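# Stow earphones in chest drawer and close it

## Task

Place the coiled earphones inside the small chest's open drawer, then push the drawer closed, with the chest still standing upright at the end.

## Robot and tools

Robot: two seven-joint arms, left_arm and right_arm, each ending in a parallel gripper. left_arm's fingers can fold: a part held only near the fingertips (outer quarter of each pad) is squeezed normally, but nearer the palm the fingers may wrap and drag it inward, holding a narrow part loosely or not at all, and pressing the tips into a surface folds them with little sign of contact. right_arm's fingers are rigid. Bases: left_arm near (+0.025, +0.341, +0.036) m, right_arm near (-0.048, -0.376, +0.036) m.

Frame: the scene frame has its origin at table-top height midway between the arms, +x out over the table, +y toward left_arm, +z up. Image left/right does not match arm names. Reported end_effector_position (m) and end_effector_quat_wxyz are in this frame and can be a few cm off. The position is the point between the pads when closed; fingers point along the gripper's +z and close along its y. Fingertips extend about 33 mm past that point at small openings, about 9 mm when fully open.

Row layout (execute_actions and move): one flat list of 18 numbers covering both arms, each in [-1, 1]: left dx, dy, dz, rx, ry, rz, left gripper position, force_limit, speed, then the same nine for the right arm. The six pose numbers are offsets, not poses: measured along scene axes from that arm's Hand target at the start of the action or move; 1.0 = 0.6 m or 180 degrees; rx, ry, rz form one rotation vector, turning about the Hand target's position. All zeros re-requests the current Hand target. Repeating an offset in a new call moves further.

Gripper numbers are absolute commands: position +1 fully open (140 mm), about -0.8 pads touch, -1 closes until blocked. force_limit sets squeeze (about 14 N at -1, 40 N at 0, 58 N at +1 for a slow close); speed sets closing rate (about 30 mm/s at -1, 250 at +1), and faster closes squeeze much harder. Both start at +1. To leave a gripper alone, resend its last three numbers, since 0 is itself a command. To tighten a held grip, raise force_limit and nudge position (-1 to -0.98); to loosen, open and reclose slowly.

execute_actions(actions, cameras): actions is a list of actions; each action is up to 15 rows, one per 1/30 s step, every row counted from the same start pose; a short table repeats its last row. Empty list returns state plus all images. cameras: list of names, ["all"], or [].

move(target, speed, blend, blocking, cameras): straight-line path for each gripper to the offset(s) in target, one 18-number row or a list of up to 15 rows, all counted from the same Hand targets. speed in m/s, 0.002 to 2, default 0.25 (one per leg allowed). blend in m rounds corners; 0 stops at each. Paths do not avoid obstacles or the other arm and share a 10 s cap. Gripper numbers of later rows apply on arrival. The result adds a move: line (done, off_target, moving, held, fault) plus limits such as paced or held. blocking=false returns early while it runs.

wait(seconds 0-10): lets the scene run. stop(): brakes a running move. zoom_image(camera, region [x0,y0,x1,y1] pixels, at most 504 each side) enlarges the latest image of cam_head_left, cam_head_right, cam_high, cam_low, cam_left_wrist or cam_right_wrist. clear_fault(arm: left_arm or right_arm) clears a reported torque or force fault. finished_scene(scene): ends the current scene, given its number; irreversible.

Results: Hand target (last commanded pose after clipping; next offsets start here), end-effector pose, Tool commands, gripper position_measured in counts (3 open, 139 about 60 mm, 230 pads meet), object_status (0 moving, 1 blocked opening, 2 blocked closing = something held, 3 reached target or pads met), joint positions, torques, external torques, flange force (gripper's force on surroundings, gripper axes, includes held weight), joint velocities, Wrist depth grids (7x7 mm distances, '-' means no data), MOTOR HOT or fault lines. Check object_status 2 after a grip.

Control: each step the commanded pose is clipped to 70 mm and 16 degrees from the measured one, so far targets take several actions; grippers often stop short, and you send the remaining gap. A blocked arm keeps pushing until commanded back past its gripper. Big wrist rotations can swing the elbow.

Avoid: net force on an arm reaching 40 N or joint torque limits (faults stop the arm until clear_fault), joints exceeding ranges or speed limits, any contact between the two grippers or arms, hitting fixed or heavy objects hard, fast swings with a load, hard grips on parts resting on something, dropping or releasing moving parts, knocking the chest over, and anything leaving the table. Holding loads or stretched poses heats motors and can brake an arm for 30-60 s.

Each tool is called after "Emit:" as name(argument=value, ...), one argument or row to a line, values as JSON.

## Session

Emit:
execute_actions(
  actions=[],
)

Scene clock: 0.00 s.
left_arm: end_effector_position=(+0.5231, +0.3850, +0.2420) position_measured=3 object_status=3 end_effector_quat_wxyz=(+0.043, +0.655, -0.517, +0.550) | right_arm: end_effector_position=(+0.6983, +0.1503, +0.3934) position_measured=3 object_status=3 end_effector_quat_wxyz=(+0.335, +0.600, +0.529, +0.498)
Joint positions: left_arm=[0.053 -0.184 0.561 -2.679 -1.451 2.11 1.472] | right_arm=[0.778 0.541 -0.146 -1.466 -1.67 2.618 -0.941]
Joint velocities: within noise
Joint torques (N m): no reading
External joint torques (N m): no reading
Flange force (N): no reading
Wrist depth (mm): cam_left_wrist=[2045 - 4090 1673 312 256 228 / 2064 1502 3808 806 352 290 260 / 1248 1347 1566 659 443 351 349 / 2008 132 677 549 460 392 127 / 102 648 562 469 402 357 110 / 2165 581 480 411 360 320 288 / 568 495 423 366 324 292 272] | cam_right_wrist=[448 1603 2178 2158 1990 1940 2008 / 445 622 2118 1342 2309 2099 1924 / - - 1443 1262 2241 - 2043 / - 136 1736 1539 2309 - 126 / - 127 - 3078 3298 - 110 / - - 683 2716 3038 - - / - - 673 2456 1710 - -]
Hand target: left_arm +0.5231, +0.3850, +0.2420; +0.043, +0.655, -0.517, +0.550 | right_arm +0.6983, +0.1503, +0.3934; +0.335, +0.600, +0.529, +0.498
Tool commands: left_gripper/position=+1.0 left_gripper/force_limit=+1.0 left_gripper/speed=+1.0 right_gripper/position=+1.0 right_gripper/force_limit=+1.0 right_gripper/speed=+1.0
camera_calibration:
cam_left_wrist: T_world_to_cam=[[-0.718053, -0.475207, -0.508506, 0.691285], [-0.110275, 0.799075, -0.591032, -0.102776], [0.687196, -0.368317, -0.626182, 0.0811464], [0, 0, 0, 1]] pos_world=[0.429283, 0.440517, 0.341591]
cam_right_wrist: T_world_to_cam=[[0.308482, -0.225174, 0.924194, -0.535513], [-0.272152, -0.951857, -0.141074, 0.392178], [0.911467, -0.208003, -0.354913, -0.323431], [0, 0, 0, 1]] pos_world=[0.566725, 0.185439, 0.435455]

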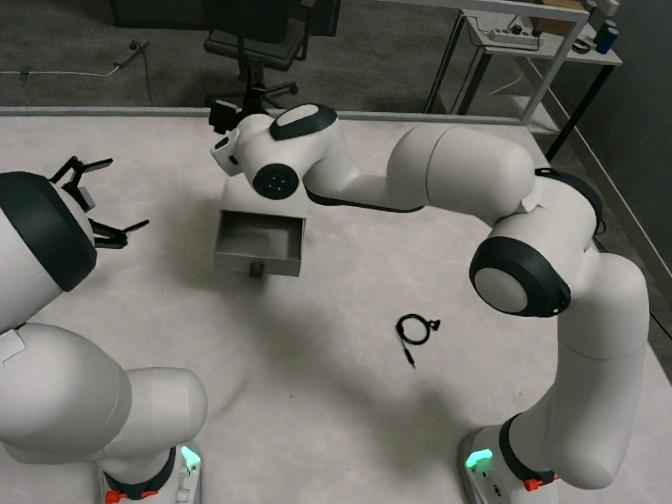

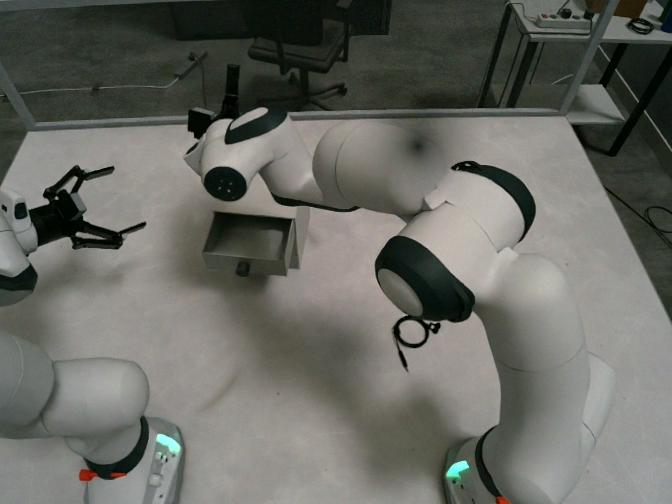

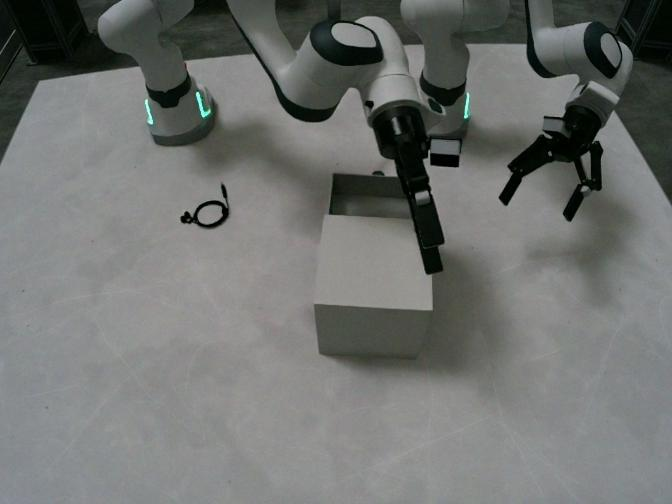

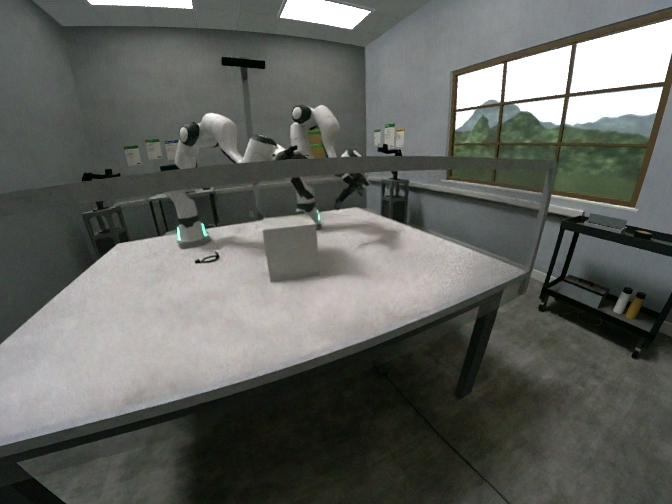

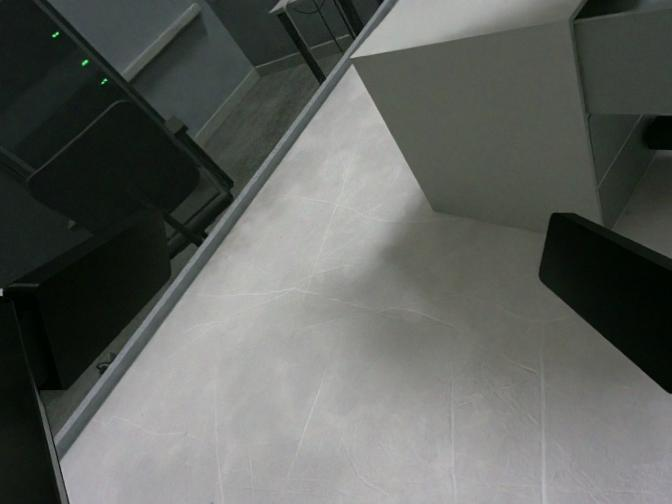

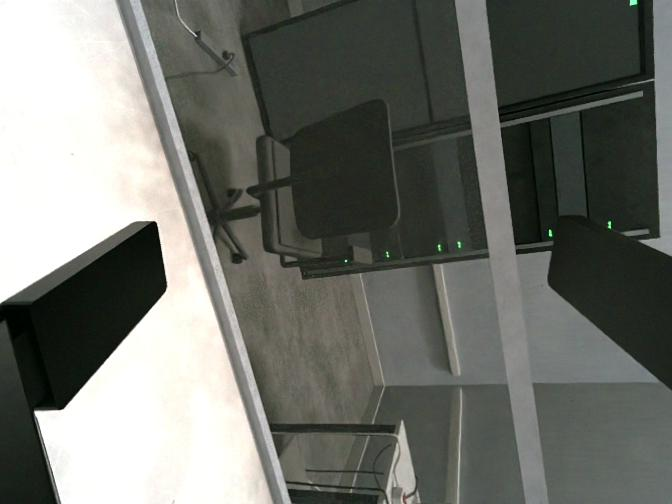

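Emit:
move(
  target=[
    [-0.06,0.28,0.13,0,0,0,1,1,1,-0.414,-0.334,0.1,0.124,0.184,-0.195,0.16,-1,-0.5],
    [-0.12,0.558,0.27,0,0,0,1,1,1,-0.71,-0.66,-0.188,0.247,0.367,-0.390,0.16,-1,-0.5],
  ],
  blend=[0.05,0],
  speed=0.35,
  cameras=["all"],
)

Scene clock: 5.90 s.
left_arm: end_effector_position=(+0.4502, +0.7202, +0.4034) position_measured=3 object_status=3 end_effector_quat_wxyz=(+0.041, +0.654, -0.519, +0.548) | right_arm: end_effector_position=(+0.2731, -0.2456, +0.2805) position_measured=109 object_status=3 end_effector_quat_wxyz=(+0.002, +1.000, +0.004, +0.002)
Joint positions: left_arm=[0.529 0.346 0.857 -1.738 -1.201 1.217 1.233] | right_arm=[0.717 -0.697 -0.331 -2.617 -0.231 1.939 -0.987]
Joint velocities: left_arm=[0 0.001 -0.001 0 -0.002 -0.003 -0.006] | right_arm=[within noise]
Joint torques (N m): left_arm=[1.09 -31.72 7.33 22.09 -2.22 -0.81 -0.35] | right_arm=[-1.26 -8.16 5.06 24.55 1.13 2.41 0.17]
External joint torques (N m): left_arm=[1.03 1.29 -0.11 0.06 -0.3 -0.4 -0.32] | right_arm=[-1.29 -0.54 0.34 0.56 0.37 -0.22 0.17]
Flange force (N): left_arm=[-6.6 -5.0 -4.8] | right_arm=[-1.7 1.2 -2.3]
Wrist depth (mm): cam_left_wrist=[2124 2231 - 3451 1057 594 537 / 2064 2301 1600 1856 909 682 615 / 2187 1888 1712 948 775 652 563 / 2064 141 2209 806 669 152 127 / 102 2427 821 688 592 520 110 / 2427 2084 712 591 527 468 426 / 2103 1796 619 541 476 429 399] | cam_right_wrist=[- 339 - 352 355 360 - / 366 374 - 375 377 375 - / 380 388 - 408 404 - - / - 411 138 - 160 113 - / - - 121 - 457 113 89 / - - - - 442 - - / - - 519 511 401 - -]
Hand target: left_arm +0.4511, +0.7198, +0.4040; +0.043, +0.655, -0.517, +0.550 | right_arm +0.2723, -0.2457, +0.2806; +0.001, +1.000, +0.000, +0.001
Off the commanded pose: left_arm 0.001 m, 0 deg | right_arm 0.001 m, 0 deg.
move: done
camera_calibration:
cam_left_wrist: T_world_to_cam=[[-0.718438, -0.471687, -0.511232, 0.879112], [-0.109754, 0.802624, -0.586301, -0.287921], [0.686878, -0.365111, -0.628405, 0.354507], [0, 0, 0, 1]] pos_world=[0.356484, 0.775192, 0.503397]
cam_right_wrist: T_world_to_cam=[[-0.00157366, -0.999987, -0.00476618, -0.234206], [-0.942024, -0.000116845, 0.335545, 0.166679], [-0.335541, 0.00501789, -0.942012, 0.499226], [0, 0, 0, 1]] pos_world=[0.324158, -0.236688, 0.413232]

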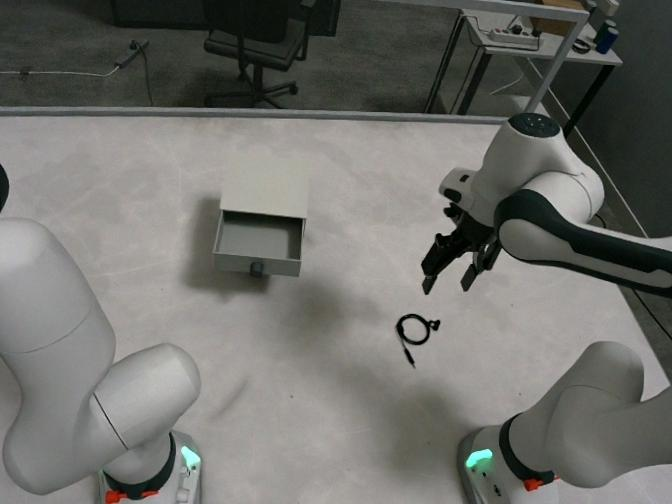

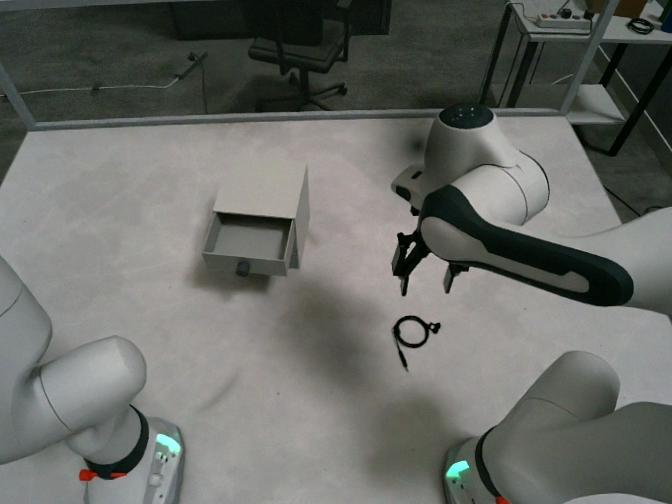

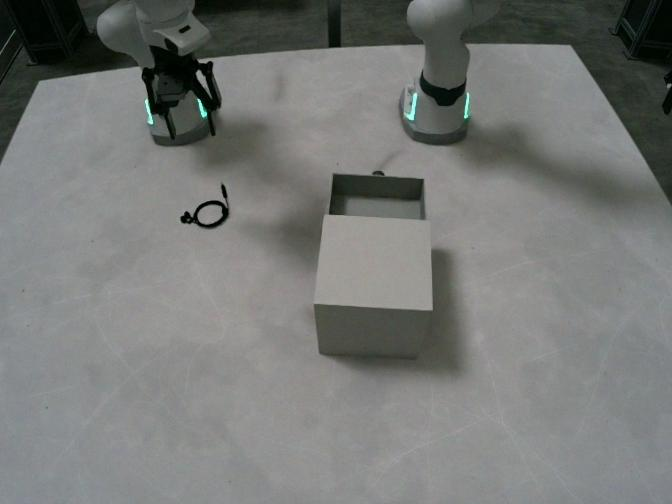

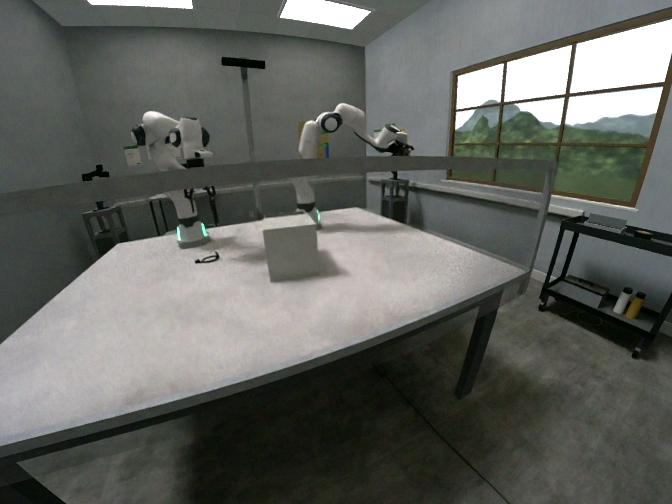

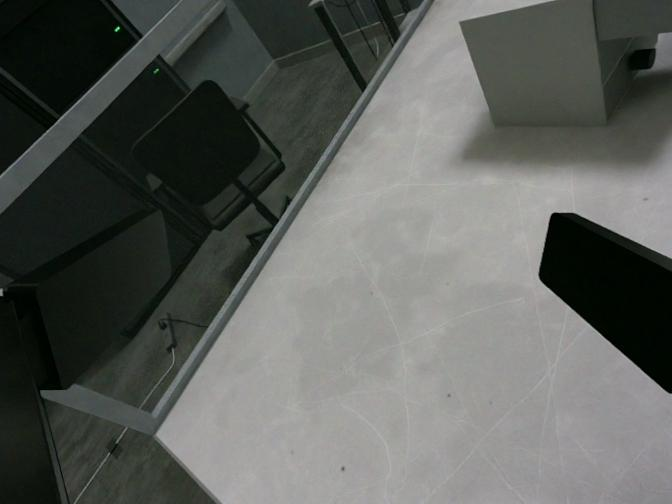

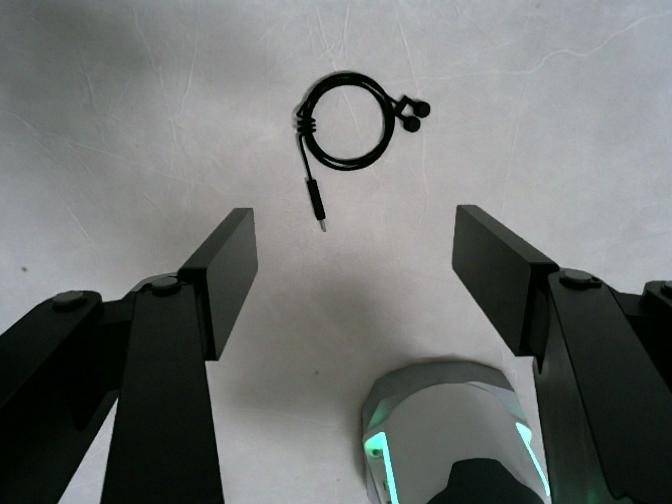

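Emit:
move(
  target=[0,0,0,0,0,0,1,1,1,0.0537,0.062,-0.32,0,0,0,-0.2,-1,-0.5],
  cameras=["cam_right_wrist"],
)

Scene clock: 9.70 s.
left_arm: end_effector_position=(+0.4502, +0.7200, +0.4035) position_measured=3 object_status=3 end_effector_quat_wxyz=(+0.042, +0.655, -0.519, +0.548) | right_arm: end_effector_position=(+0.3036, -0.2090, +0.0887) position_measured=154 object_status=3 end_effector_quat_wxyz=(+0.002, +1.000, -0.003, +0.000)
Joint positions: left_arm=[0.529 0.346 0.857 -1.738 -1.201 1.216 1.231] | right_arm=[0.826 -0.168 -0.458 -2.752 -0.15 2.595 -1.014]
Joint velocities: left_arm=[within noise] | right_arm=[0.001 0.001 0 0 0 0.002 -0.006]
Joint torques (N m): left_arm=[1 -31.69 7.5 22.12 -2.23 -0.74 -0.31] | right_arm=[-0.16 -17.11 1.35 19.3 0.8 2.93 -0.39]
External joint torques (N m): left_arm=[0.87 1.4 -0.01 0.05 -0.29 -0.33 -0.28] | right_arm=[-0.2 1.68 -0.26 0.85 0.37 0.31 -0.39]
Flange force (N): left_arm=[-6.5 -4.9 -4.5] | right_arm=[8.6 -3.0 7.2]
Wrist depth (mm): cam_left_wrist=[2144 2598 - 3068 1121 592 525 / 2026 2350 1673 3111 936 682 615 / 2103 1921 1699 952 770 650 569 / 2084 141 2144 803 673 152 128 / 102 2375 815 690 591 522 110 / 2301 2103 701 595 527 467 426 / 2103 1841 615 540 477 429 400] | cam_right_wrist=[183 183 187 189 190 191 192 / 195 197 196 198 198 201 202 / - 207 208 205 213 213 - / 221 219 216 - 142 222 230 / - 93 109 242 - - - / - - - 260 262 - - / - - - 282 282 - -]
Hand target: left_arm +0.4511, +0.7198, +0.4040; +0.043, +0.655, -0.517, +0.550 | right_arm +0.3045, -0.2085, +0.0886; +0.001, +1.000, +0.000, +0.001
Off the commanded pose: left_arm 0.001 m, 0 deg | right_arm 0.001 m, 0 deg.
move: done
camera_calibration:
cam_right_wrist: T_world_to_cam=[[-0.015403, -0.999872, -0.00444077, -0.194302], [-0.94098, 0.0129937, 0.338212, 0.26207], [-0.338111, 0.00938815, -0.94106, 0.330193], [0, 0, 0, 1]] pos_world=[0.355251, -0.200783, 0.221234]
Images, in order (width x height): cam_right_wrist 672x504.

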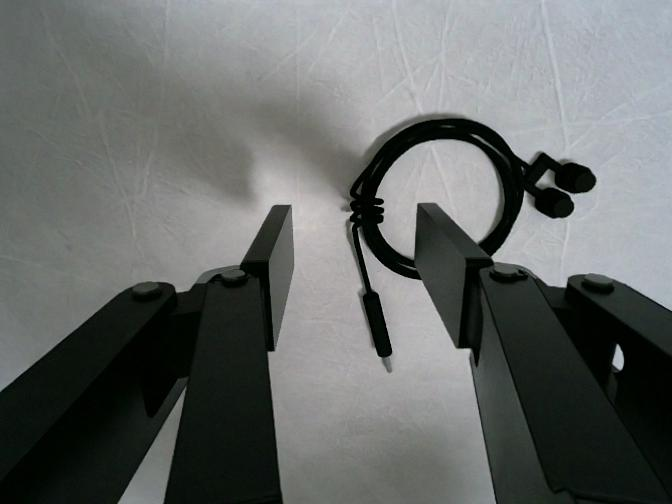

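Emit:
move(
  target=[
    [0,0,0,0,0,0,1,1,1,-0.01,-0.007,-0.06,0,0,0,-0.2,-1,-0.5],
    [0,0,0,0,0,0,1,1,1,-0.01,-0.007,-0.076,0,0,0,-0.2,-1,-0.5],
  ],
  speed=[0.15,0.03],
  cameras=["cam_right_wrist"],
)

Scene clock: 12.70 s.
left_arm: end_effector_position=(+0.4502, +0.7200, +0.4035) position_measured=3 object_status=3 end_effector_quat_wxyz=(+0.042, +0.655, -0.519, +0.548) | right_arm: end_effector_position=(+0.2981, -0.2133, +0.0433) position_measured=154 object_status=3 end_effector_quat_wxyz=(+0.001, +1.000, -0.003, +0.000)
Joint positions: left_arm=[0.529 0.346 0.857 -1.738 -1.201 1.216 1.231] | right_arm=[0.855 -0.027 -0.473 -2.783 -0.041 2.758 -1.095]
Joint velocities: left_arm=[within noise] | right_arm=[0.001 0 0 0.002 0 0.002 -0.007]
Joint torques (N m): left_arm=[0.98 -31.69 7.48 22.08 -2.22 -0.73 -0.31] | right_arm=[-0.25 -18.98 0.58 16.34 0.69 2.94 -0.35]
External joint torques (N m): left_arm=[0.76 1.49 -0.13 -0.06 -0.29 -0.34 -0.28] | right_arm=[-0.36 1.92 0.22 0.23 0.38 0.3 -0.35]
Flange force (N): left_arm=[-6.5 -4.7 -4.0] | right_arm=[7.1 -2.3 11.0]
Wrist depth (mm): cam_left_wrist=[2124 2375 - 3621 1115 584 530 / 2084 2325 1636 2985 916 682 619 / 2187 1921 1686 932 772 655 565 / - 141 2144 830 667 152 121 / 102 2350 824 682 587 522 110 / 690 2045 706 602 527 468 425 / 2103 1841 620 540 474 429 402] | cam_right_wrist=[146 147 147 145 149 151 151 / 154 155 155 158 156 158 161 / 164 164 163 165 168 169 167 / 175 175 172 176 166 176 181 / - 93 109 190 189 - - / - - - 204 - - - / - - - 221 - - -]
Hand target: left_arm +0.4511, +0.7198, +0.4040; +0.043, +0.655, -0.517, +0.550 | right_arm +0.2985, -0.2127, +0.0430; +0.001, +1.000, +0.000, +0.001
Off the commanded pose: left_arm 0.001 m, 0 deg | right_arm 0.001 m, 0 deg.
move: done
camera_calibration:
cam_right_wrist: T_world_to_cam=[[-0.0166207, -0.999848, -0.00517428, -0.198429], [-0.941072, 0.0138949, 0.33792, 0.272481], [-0.337797, 0.0104858, -0.941161, 0.28575], [0, 0, 0, 1]] pos_world=[0.349651, -0.205181, 0.175833]
Images, in order (width x height): cam_right_wrist 672x504.

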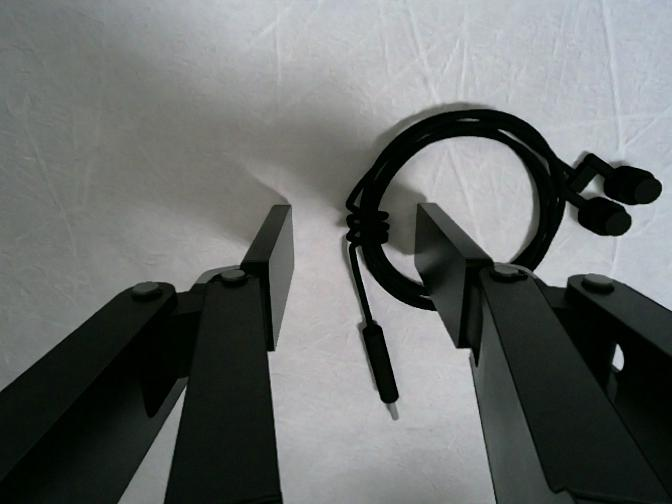

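Emit:
move(
  target=[
    [0,0,0,0,0,0,1,1,1,-0.012,-0.006,-0.005,0,0,0,-0.2,-1,-0.5],
    [0,0,0,0,0,0,1,1,1,-0.012,-0.006,-0.005,0,0,0,-1,-0.9,-1],
  ],
  speed=0.03,
)

Emit:
move(
  target=[0,0,0,0,0,0,1,1,1,0,0,0.48,0,0,0,-1,-0.9,-1],
  speed=0.15,
  cameras=["cam_right_wrist","cam_head_left","cam_high"],
)

Scene clock: 17.03 s.
left_arm: end_effector_position=(+0.4502, +0.7200, +0.4035) position_measured=3 object_status=3 end_effector_quat_wxyz=(+0.042, +0.655, -0.519, +0.548) | right_arm: end_effector_position=(+0.2938, -0.2142, +0.0417) position_measured=216 object_status=2 end_effector_quat_wxyz=(-0.001, +1.000, +0.001, +0.004)
Joint positions: left_arm=[0.529 0.346 0.857 -1.738 -1.201 1.216 1.231] | right_arm=[0.854 -0.036 -0.473 -2.804 -0.048 2.78 -1.097]
Joint torques (N m): left_arm=[0.98 -31.69 7.48 22.12 -2.22 -0.73 -0.31] | right_arm=[-0.97 -17.82 0.69 14.11 -0.04 2.22 -0.09]
External joint torques (N m): left_arm=[0.86 1.33 -0.01 0.09 -0.3 -0.33 -0.28] | right_arm=[-1.03 2.56 0.28 -1.79 -0.34 -0.45 -0.09]
Flange force (N): left_arm=[-6.3 -4.8 -4.4] | right_arm=[0.2 1.1 6.2]
Wrist depth (mm): cam_left_wrist=[2084 2231 4090 3398 1144 594 528 / 2064 2325 1612 2868 916 684 622 / 2124 1921 1686 940 775 644 572 / 2064 141 2301 803 680 152 117 / 102 2325 821 688 586 522 110 / 2301 2103 699 602 526 467 426 / 2103 1856 615 537 476 426 401] | cam_right_wrist=[145 147 147 147 148 149 148 / 154 155 156 156 155 159 160 / - 165 164 163 165 171 163 / 173 174 173 125 173 177 180 / 185 182 92 92 - 90 189 / - - - - - - - / - - - - - - -]
Hand target: left_arm +0.4511, +0.7198, +0.4040; +0.043, +0.655, -0.517, +0.550 | right_arm +0.2913, -0.2163, +0.0400; +0.001, +1.000, +0.000, +0.001
Off the commanded pose: left_arm 0.001 m, 0 deg | right_arm 0.004 m, 0 deg.
move: off_target (right_arm)

Scene clock: 19.80 s.
left_arm: end_effector_position=(+0.4502, +0.7200, +0.4035) position_measured=3 object_status=3 end_effector_quat_wxyz=(+0.042, +0.655, -0.519, +0.548) | right_arm: end_effector_position=(+0.2920, -0.2168, +0.3272) position_measured=216 object_status=2 end_effector_quat_wxyz=(+0.001, +1.000, +0.002, +0.001)
Joint positions: left_arm=[0.529 0.346 0.857 -1.738 -1.201 1.216 1.231] | right_arm=[0.745 -0.609 -0.293 -2.443 -0.177 1.852 -0.974]
Joint velocities: left_arm=[within noise] | right_arm=[0 -0.001 0 -0.001 0 -0.003 0]
Joint torques (N m): left_arm=[0.98 -31.7 7.49 22.07 -2.23 -0.73 -0.3] | right_arm=[-0.72 -10.4 4.78 25.94 1.14 2.4 0.08]
External joint torques (N m): left_arm=[0.87 1.37 -0.01 -0.02 -0.29 -0.33 -0.28] | right_arm=[-0.79 0.23 0.6 1.55 0.36 -0.24 0.08]
Flange force (N): left_arm=[-6.3 -4.6 -4.2] | right_arm=[3.0 -2.1 -4.4]
Wrist depth (mm): cam_left_wrist=[2124 2231 - 2350 1047 594 530 / 2064 2325 1648 2868 913 684 620 / 2165 1937 1686 936 778 653 565 / 2084 141 2209 809 669 152 127 / 102 2301 812 688 589 525 110 / 2325 2144 715 603 530 468 425 / 2084 1825 619 539 477 427 401] | cam_right_wrist=[394 386 393 402 403 - - / - - 414 412 406 - - / - - - - - 454 476 / 465 463 - 117 109 472 - / - - 92 - - 90 - / - - - - - - - / - - - - - - -]
Hand target: left_arm +0.4511, +0.7198, +0.4040; +0.043, +0.655, -0.517, +0.550 | right_arm +0.2913, -0.2163, +0.3280; +0.001, +1.000, +0.000, +0.001
Off the commanded pose: left_arm 0.001 m, 0 deg | right_arm 0.001 m, 0 deg.
move: done
camera_calibration:
cam_right_wrist: T_world_to_cam=[[-0.00531659, -0.999973, -0.00512139, -0.203901], [-0.941817, 0.00328598, 0.336111, 0.169286], [-0.336085, 0.00661037, -0.941808, 0.549874], [0, 0, 0, 1]] pos_world=[0.343157, -0.208086, 0.459933]
Images, in order (width x height): cam_head_left 672x504, cam_high 672x504, cam_right_wrist 672x504.

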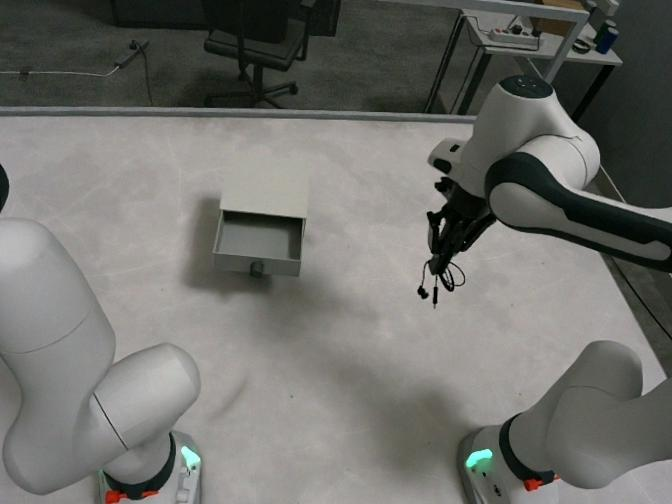

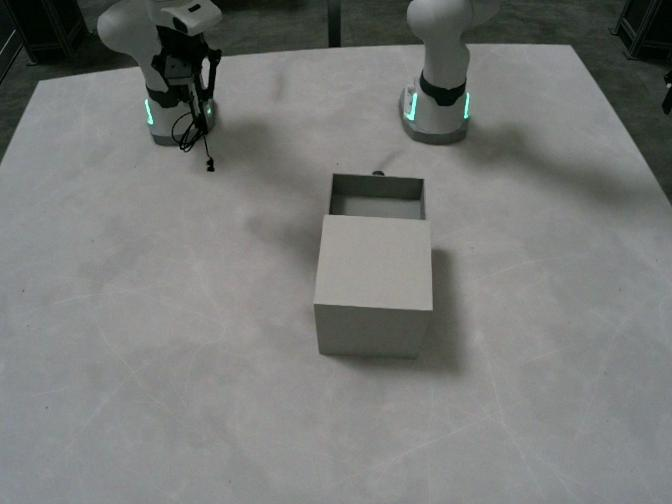

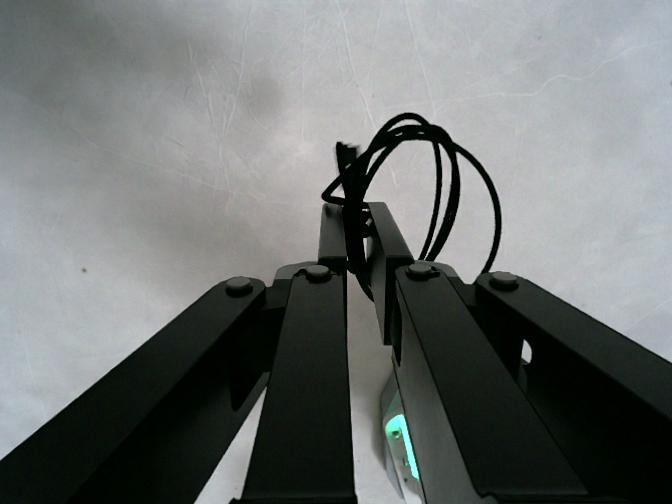

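Emit:
move(
  target=[0,0,0,0,0,0,1,1,1,0.22,0.544,0.04,0,0,0,-1,-0.9,-1],
  cameras=["all"],
)

Emit:
zoom_image(
  camera="cam_head_left",
  region=[170, 120, 350, 300],
)

Scene clock: 24.17 s.
left_arm: end_effector_position=(+0.4502, +0.7200, +0.4035) position_measured=3 object_status=3 end_effector_quat_wxyz=(+0.042, +0.655, -0.519, +0.548) | right_arm: end_effector_position=(+0.4229, +0.1111, +0.3524) position_measured=216 object_status=2 end_effector_quat_wxyz=(+0.001, +1.000, +0.005, +0.002)
Joint positions: left_arm=[0.529 0.346 0.857 -1.738 -1.201 1.216 1.231] | right_arm=[0.891 0.402 -0.182 -1.279 0.067 1.677 -0.816]
Joint velocities: left_arm=[within noise] | right_arm=[-0.001 0.001 0.001 0.001 0.001 -0.002 0.004]
Joint torques (N m): left_arm=[0.99 -31.68 7.47 22.09 -2.22 -0.75 -0.3] | right_arm=[-1.04 -42.6 -1.89 26.24 1.15 2.36 0.16]
External joint torques (N m): left_arm=[0.73 1.3 -0.13 0.11 -0.3 -0.36 -0.27] | right_arm=[-1.17 2.41 -0.27 1.7 0.35 -0.29 0.16]
Flange force (N): left_arm=[-6.2 -4.9 -4.2] | right_arm=[16.8 -15.1 -7.6]
Wrist depth (mm): cam_left_wrist=[2144 2301 3681 2945 1138 587 532 / 2084 2350 1699 2945 924 684 620 / 2165 1888 1699 948 772 652 562 / 2064 142 2165 812 657 152 128 / 102 2375 818 688 584 522 110 / 2375 2103 706 608 526 469 425 / 2124 1825 620 539 477 427 401] | cam_right_wrist=[- 237 284 229 - - - / - 258 305 304 301 468 - / 460 270 322 319 318 - - / 480 487 - 113 112 - - / - - 92 - - 90 541 / - - - - - - - / - - - - - - -]
Hand target: left_arm +0.4511, +0.7198, +0.4040; +0.043, +0.655, -0.517, +0.550 | right_arm +0.4233, +0.1101, +0.3520; +0.001, +1.000, +0.000, +0.001
Off the commanded pose: left_arm 0.001 m, 0 deg | right_arm 0.001 m, 1 deg.
move: done
camera_calibration:
cam_left_wrist: T_world_to_cam=[[-0.718818, -0.472659, -0.509798, 0.87929], [-0.11039, 0.801613, -0.587564, -0.28614], [0.686378, -0.366074, -0.628391, 0.355452], [0, 0, 0, 1]] pos_world=[0.356488, 0.775099, 0.503498]
cam_right_wrist: T_world_to_cam=[[0.000698288, -0.999977, -0.00674677, 0.122852], [-0.942372, -0.00291527, 0.334553, 0.284506], [-0.334565, 0.00612436, -0.942353, 0.614934], [0, 0, 0, 1]] pos_world=[0.47376, 0.119913, 0.485131]

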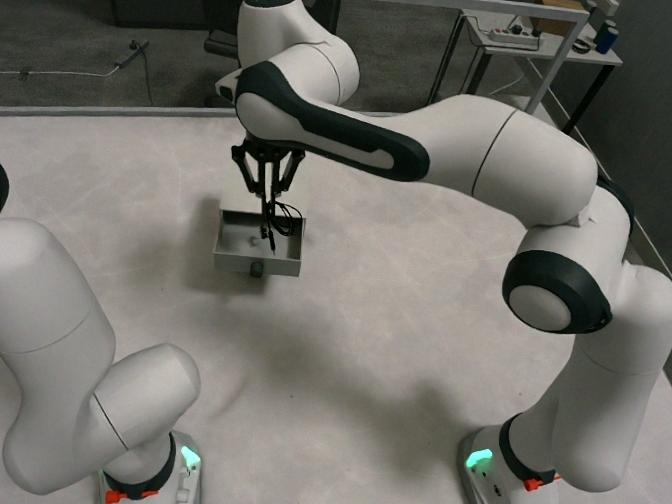

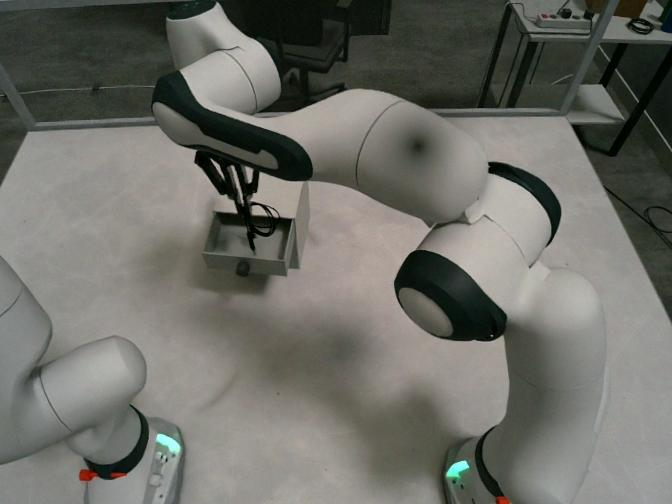

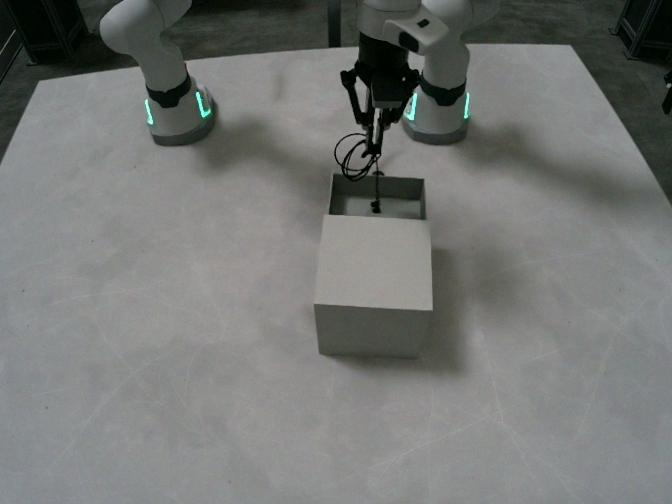

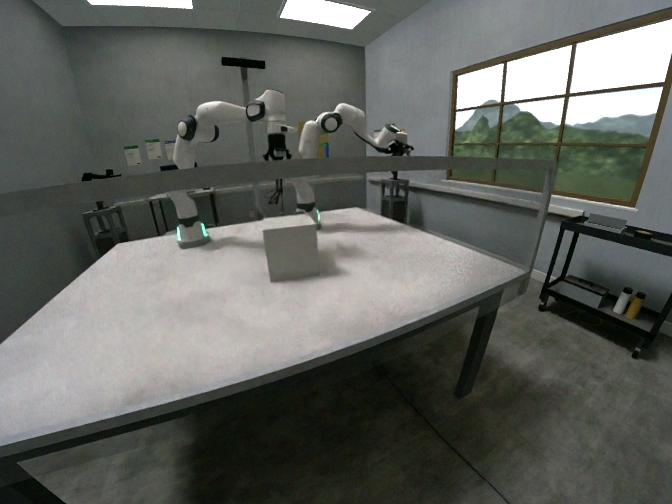

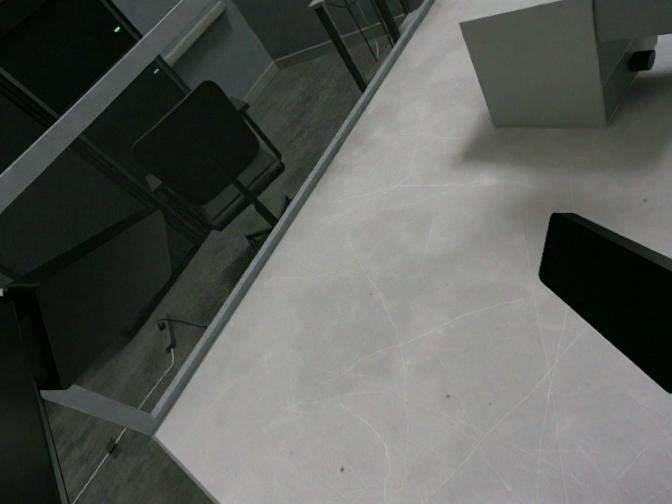

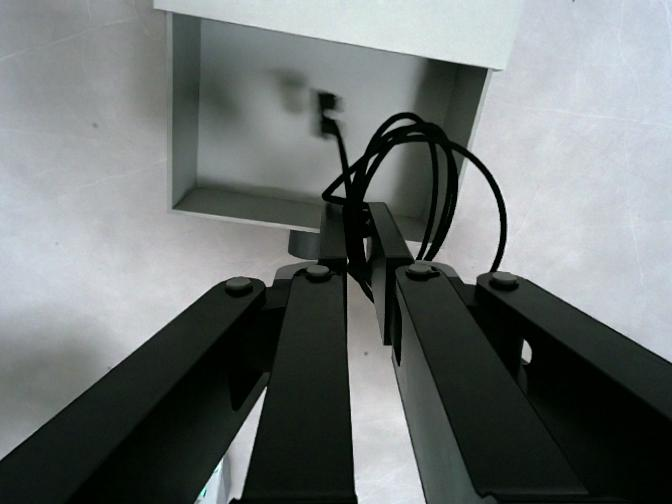

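Scaled by 2.800 from the camera's 672x504 image, which has a finer 960x720 frame.

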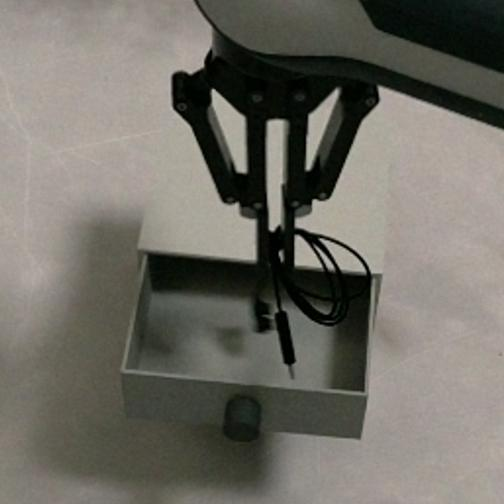

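Emit:
move(
  target=[
    [0,0,0,0,0,0,1,1,1,0.068,0.07,-0.01,0,0,0,-1,-0.9,-1],
    [0,0,0,0,0,0,1,1,1,0.068,0.07,-0.218,0,0,0,-1,-0.9,-1],
  ],
  speed=0.12,
  cameras=["cam_right_wrist","cam_head_left","cam_high"],
)

Emit:
zoom_image(
  camera="cam_head_left",
  region=[170, 120, 350, 300],
)

Scene clock: 30.77 s.
left_arm: end_effector_position=(+0.4502, +0.7200, +0.4035) position_measured=3 object_status=3 end_effector_quat_wxyz=(+0.042, +0.655, -0.519, +0.548) | right_arm: end_effector_position=(+0.4649, +0.1505, +0.2205) position_measured=216 object_status=2 end_effector_quat_wxyz=(+0.002, +1.000, -0.004, +0.000)
Joint positions: left_arm=[0.529 0.346 0.857 -1.738 -1.201 1.216 1.231] | right_arm=[0.867 0.654 -0.174 -1.216 0.107 1.859 -0.815]
Joint velocities: left_arm=[within noise] | right_arm=[0 0 0 0 0 0.004 0.001]
Joint torques (N m): left_arm=[0.97 -31.7 7.51 22.11 -2.22 -0.73 -0.31] | right_arm=[-0.25 -50.08 -1.77 25.08 0.73 2.83 -0.31]
External joint torques (N m): left_arm=[0.89 1.49 0.01 -0.05 -0.28 -0.32 -0.29] | right_arm=[-0.41 1.83 0.58 0.32 -0.04 0.2 -0.31]
Flange force (N): left_arm=[-6.6 -4.7 -4.3] | right_arm=[7.8 -7.0 0.5]
Wrist depth (mm): cam_left_wrist=[2144 2301 - 2985 1187 594 531 / 2064 2301 1686 3068 920 684 617 / 2165 1888 1686 940 746 652 561 / 2084 141 2165 809 669 152 127 / 102 2325 830 692 586 522 110 / 2427 2144 706 603 526 469 426 / 2084 1810 617 539 476 428 400] | cam_right_wrist=[293 - 112 - - - - / 306 116 183 185 - 124 123 / 327 - 193 192 197 196 188 / 341 - 201 125 205 215 191 / - - 92 92 - 90 175 / - - - - - - - / - - - - - - -]
Hand target: left_arm +0.4511, +0.7198, +0.4040; +0.043, +0.655, -0.517, +0.550 | right_arm +0.4641, +0.1521, +0.2212; +0.001, +1.000, +0.000, +0.001
Off the commanded pose: left_arm 0.001 m, 0 deg | right_arm 0.002 m, 1 deg.
move: done
camera_calibration:
cam_right_wrist: T_world_to_cam=[[-0.0184391, -0.999821, -0.00428582, 0.169628], [-0.940684, 0.0158957, 0.33891, 0.363742], [-0.338782, 0.0102808, -0.940809, 0.505505], [0, 0, 0, 1]] pos_world=[0.51655, 0.158619, 0.353034]
Images, in order (width x height): cam_head_left 672x504, cam_high 672x504, cam_right_wrist 672x504.

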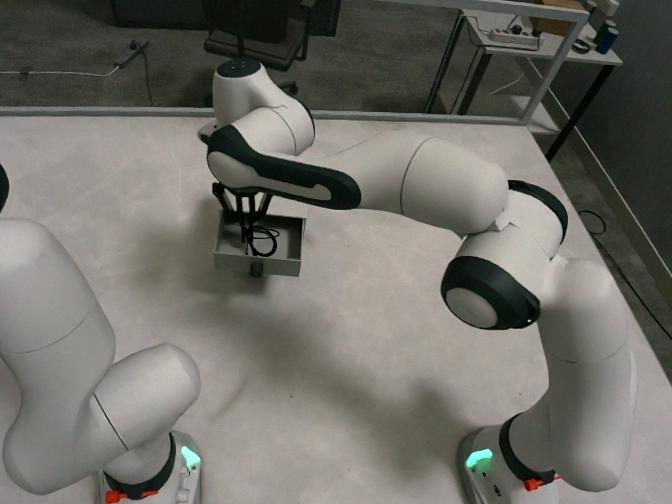

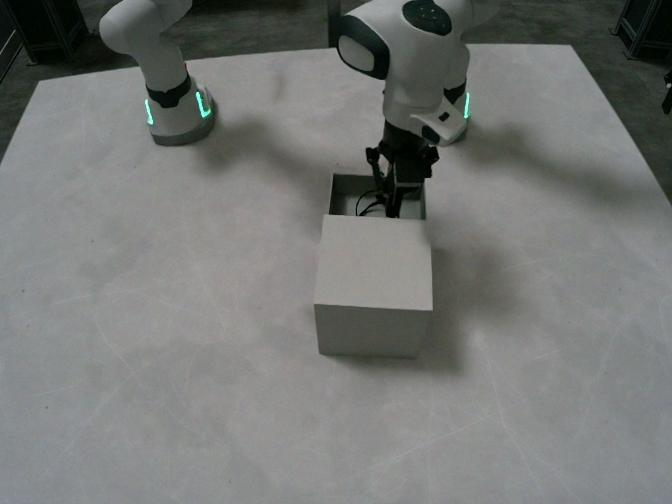

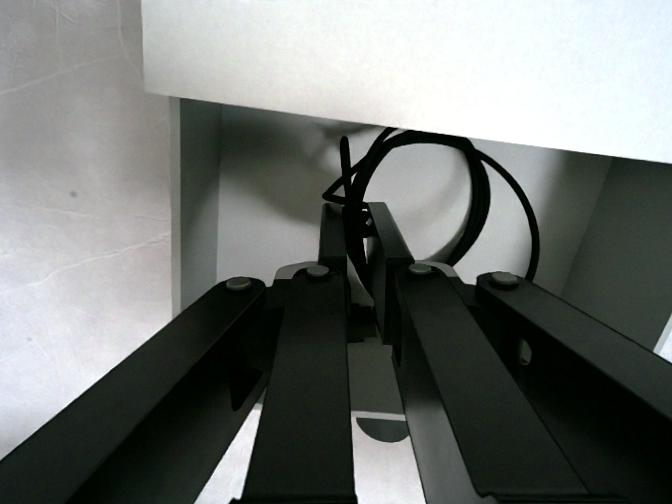

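Scaled by 2.800 from the camera's 672x504 image, which has a finer 960x720 frame.

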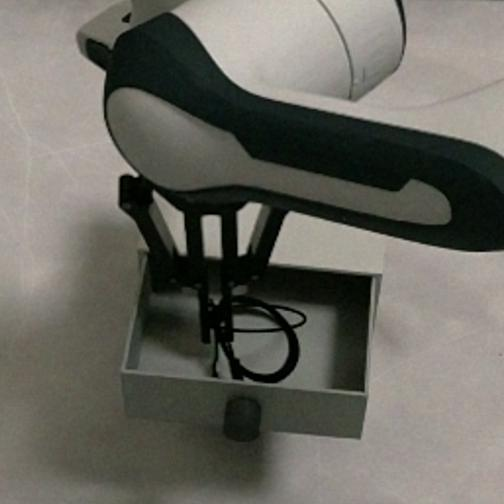

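Emit:
move(
  target=[
    [0,0,0,0,0,0,1,1,1,0.002,-0.005,-0.02,0,0,0,-1,-0.9,-1],
    [0,0,0,0,0,0,1,1,1,0.002,-0.005,-0.02,0,0,0,-0.4,-0.9,-1],
    [0,0,0,0,0,0,1,1,1,0.002,-0.005,0.18,0,0,0,-0.4,-0.9,-1],
  ],
  speed=[0.05,0.05,0.08],
  cameras=["cam_right_wrist","cam_head_left","cam_high"],
)

Emit:
zoom_image(
  camera="cam_head_left",
  region=[170, 120, 350, 300],
)

Scene clock: 35.97 s.
left_arm: end_effector_position=(+0.4502, +0.7200, +0.4035) position_measured=3 object_status=3 end_effector_quat_wxyz=(+0.042, +0.655, -0.519, +0.548) | right_arm: end_effector_position=(+0.4653, +0.1499, +0.3298) position_measured=179 object_status=3 end_effector_quat_wxyz=(+0.001, +1.000, +0.004, +0.002)
Joint positions: left_arm=[0.529 0.346 0.857 -1.738 -1.201 1.216 1.231] | right_arm=[0.843 0.683 -0.174 -0.887 0.106 1.566 -0.821]
Joint velocities: left_arm=[within noise] | right_arm=[-0.002 0.001 0.001 -0.001 0.001 -0.005 0.002]
Joint torques (N m): left_arm=[0.98 -31.68 7.48 22.08 -2.23 -0.74 -0.31] | right_arm=[-1.12 -49.18 -1.77 25.26 1.06 2.45 0.08]
External joint torques (N m): left_arm=[0.88 1.29 0.01 0.04 -0.31 -0.33 -0.28] | right_arm=[-1.38 2.39 0.01 1.49 0.26 -0.19 0.08]
Flange force (N): left_arm=[-6.2 -4.7 -4.3] | right_arm=[0.0 0.0 0.0]
Wrist depth (mm): cam_left_wrist=[2084 2254 3681 2761 1138 587 527 / 2084 2350 1624 3068 920 677 619 / 2187 1888 1686 977 775 652 563 / 2026 142 2124 792 667 152 127 / 102 2277 821 695 591 520 110 / 2401 2064 703 602 527 465 425 / 2124 1781 622 537 476 431 401] | cam_right_wrist=[373 - - - 211 217 220 / - 408 271 288 226 230 417 / - 431 298 303 306 299 469 / 457 - - 143 149 283 - / - - 89 486 - - - / - - - - - - - / - - - - - - -]
Hand target: left_arm +0.4511, +0.7198, +0.4040; +0.043, +0.655, -0.517, +0.550 | right_arm +0.4653, +0.1491, +0.3292; +0.001, +1.000, +0.000, +0.001
Off the commanded pose: left_arm 0.001 m, 0 deg | right_arm 0.001 m, 0 deg.
move: done
camera_calibration:
cam_right_wrist: T_world_to_cam=[[-0.00291286, -0.999971, -0.00704902, 0.163174], [-0.94246, 0.000388659, 0.334318, 0.33186], [-0.334305, 0.00761724, -0.942434, 0.607287], [0, 0, 0, 1]] pos_world=[0.516259, 0.158415, 0.462531]
Images, in order (width x height): cam_head_left 672x504, cam_high 672x504, cam_right_wrist 672x504.

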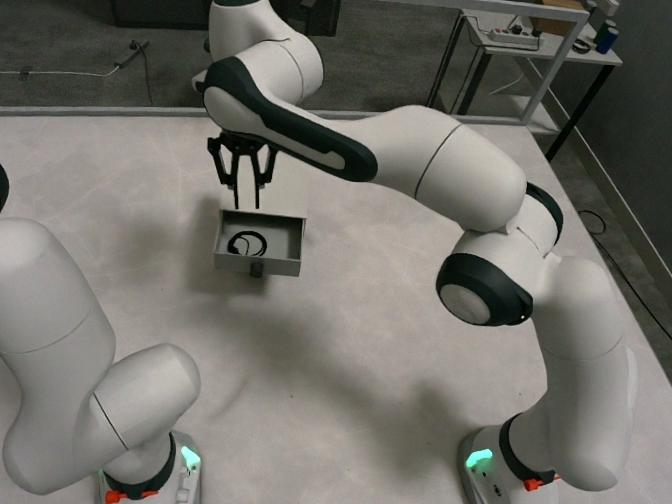

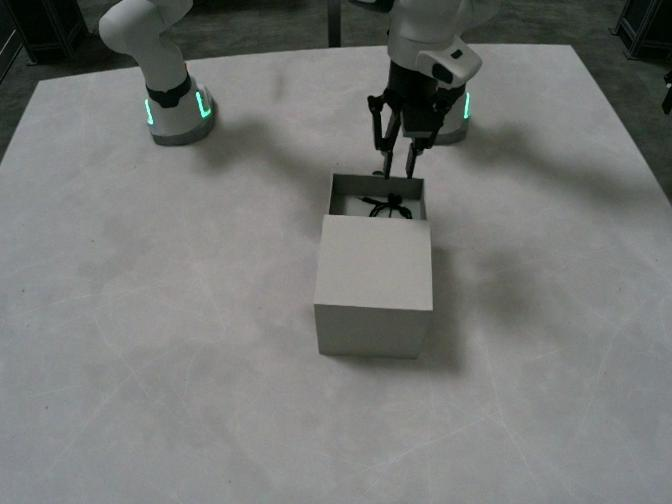

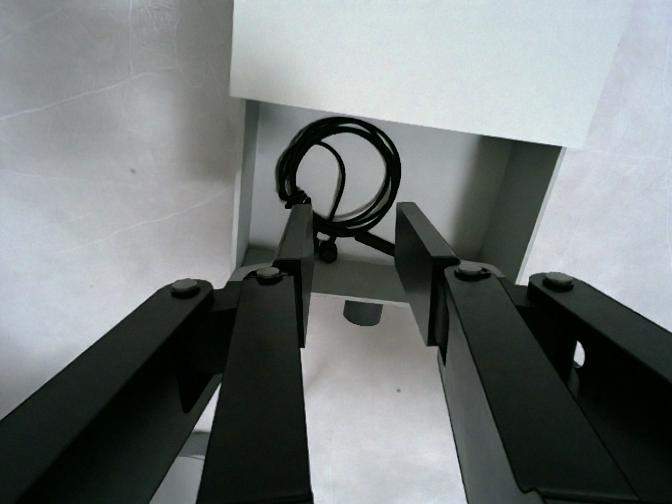

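Scaled by 2.800 from the camera's 672x504 image, which has a finer 960x720 frame.

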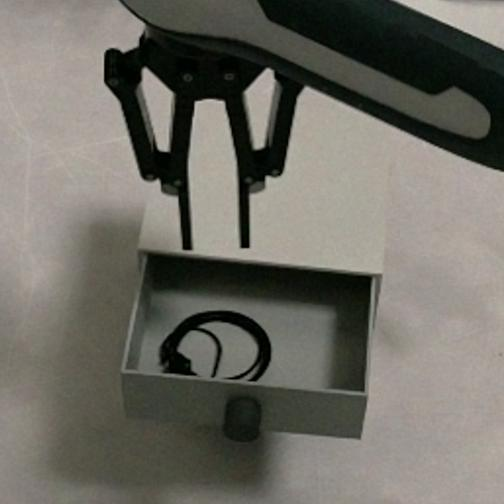

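Emit:
move(
  target=[
    [0,0,0,0,0,0,1,1,1,-0.2755,-0.002,0.02,-0.0066,-0.111,-0.0385,-1,-0.9,0],
    [0,0,0,0,0,0,1,1,1,-0.2755,-0.002,-0.235,-0.0066,-0.111,-0.0385,-1,-0.9,0],
  ],
  speed=[0.3,0.2],
  cameras=["cam_right_wrist","cam_head_left","cam_high"],
)

Scene clock: 42.17 s.
left_arm: end_effector_position=(+0.4502, +0.7200, +0.4035) position_measured=3 object_status=3 end_effector_quat_wxyz=(+0.042, +0.655, -0.519, +0.548) | right_arm: end_effector_position=(+0.2994, +0.1471, +0.1877) position_measured=233 object_status=3 end_effector_quat_wxyz=(+0.013, +0.983, -0.057, +0.173)
Joint positions: left_arm=[0.529 0.346 0.857 -1.738 -1.201 1.216 1.231] | right_arm=[1.28 0.23 -0.234 -2.018 -0.382 2.322 -0.099]
Joint velocities: left_arm=[within noise] | right_arm=[0 -0.001 -0.001 0 -0.001 0.001 0.007]
Joint torques (N m): left_arm=[0.96 -31.7 7.51 22.08 -2.22 -0.74 -0.29] | right_arm=[-0.23 -36.22 -1.78 23.71 0.11 2.86 0.24]
External joint torques (N m): left_arm=[0.71 1.5 -0.13 -0.05 -0.28 -0.35 -0.26] | right_arm=[-0.34 1.42 -0.33 0.67 -0.38 0.35 0.23]
Flange force (N): left_arm=[-6.5 -4.6 -4.0] | right_arm=[1.1 -5.2 3.1]
Wrist depth (mm): cam_left_wrist=[2144 2209 3944 3155 1121 587 531 / 2165 2401 1624 2985 928 684 617 / 2103 1888 1712 940 780 652 565 / 2045 141 2325 800 669 152 128 / 102 2350 821 688 589 523 110 / 2375 2165 706 605 528 470 425 / 2103 1825 620 537 478 428 402] | cam_right_wrist=[- 306 175 134 166 168 154 / 309 308 312 315 - 313 324 / 295 308 308 316 - 320 - / - 308 314 112 315 317 - / 306 - 92 - 90 90 325 / - - - - - - - / - - - - - - -]
Hand target: left_arm +0.4511, +0.7198, +0.4040; +0.043, +0.655, -0.517, +0.550 | right_arm +0.3000, +0.1479, +0.1882; +0.011, +0.983, -0.060, +0.174
Off the commanded pose: left_arm 0.001 m, 0 deg | right_arm 0.001 m, 0 deg.
move: done
camera_calibration:
cam_right_wrist: T_world_to_cam=[[-0.12333, -0.992352, -0.00519614, 0.19349], [-0.99236, 0.123345, -0.00265342, 0.282983], [0.00327405, 0.0048292, -0.999983, 0.328095], [0, 0, 0, 1]] pos_world=[0.30361, 0.155521, 0.329846]
Images, in order (width x height): cam_head_left 672x504, cam_high 672x504, cam_right_wrist 672x504.

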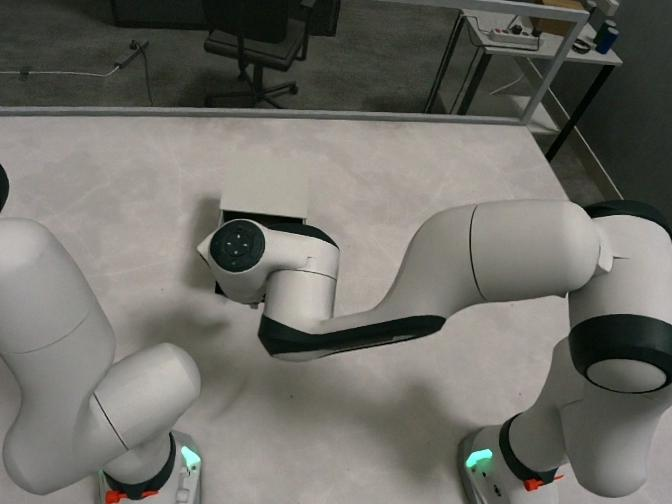

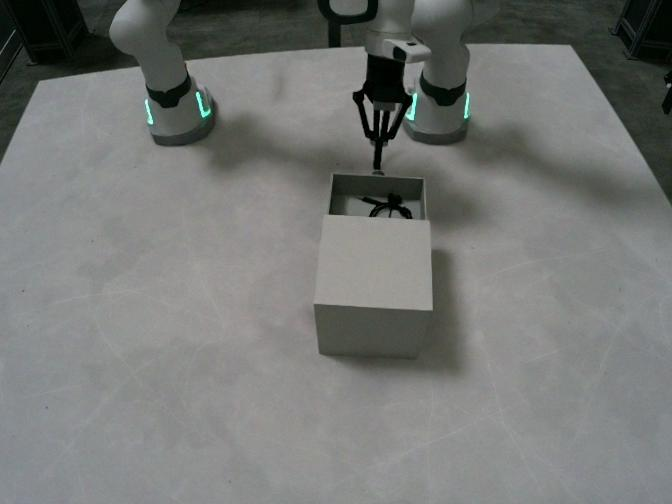

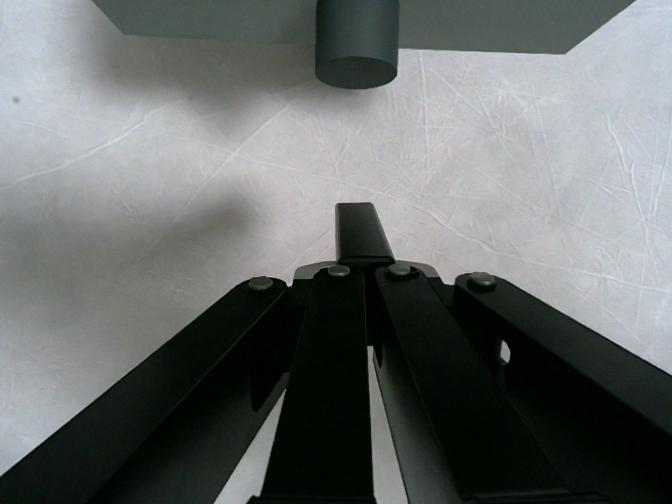

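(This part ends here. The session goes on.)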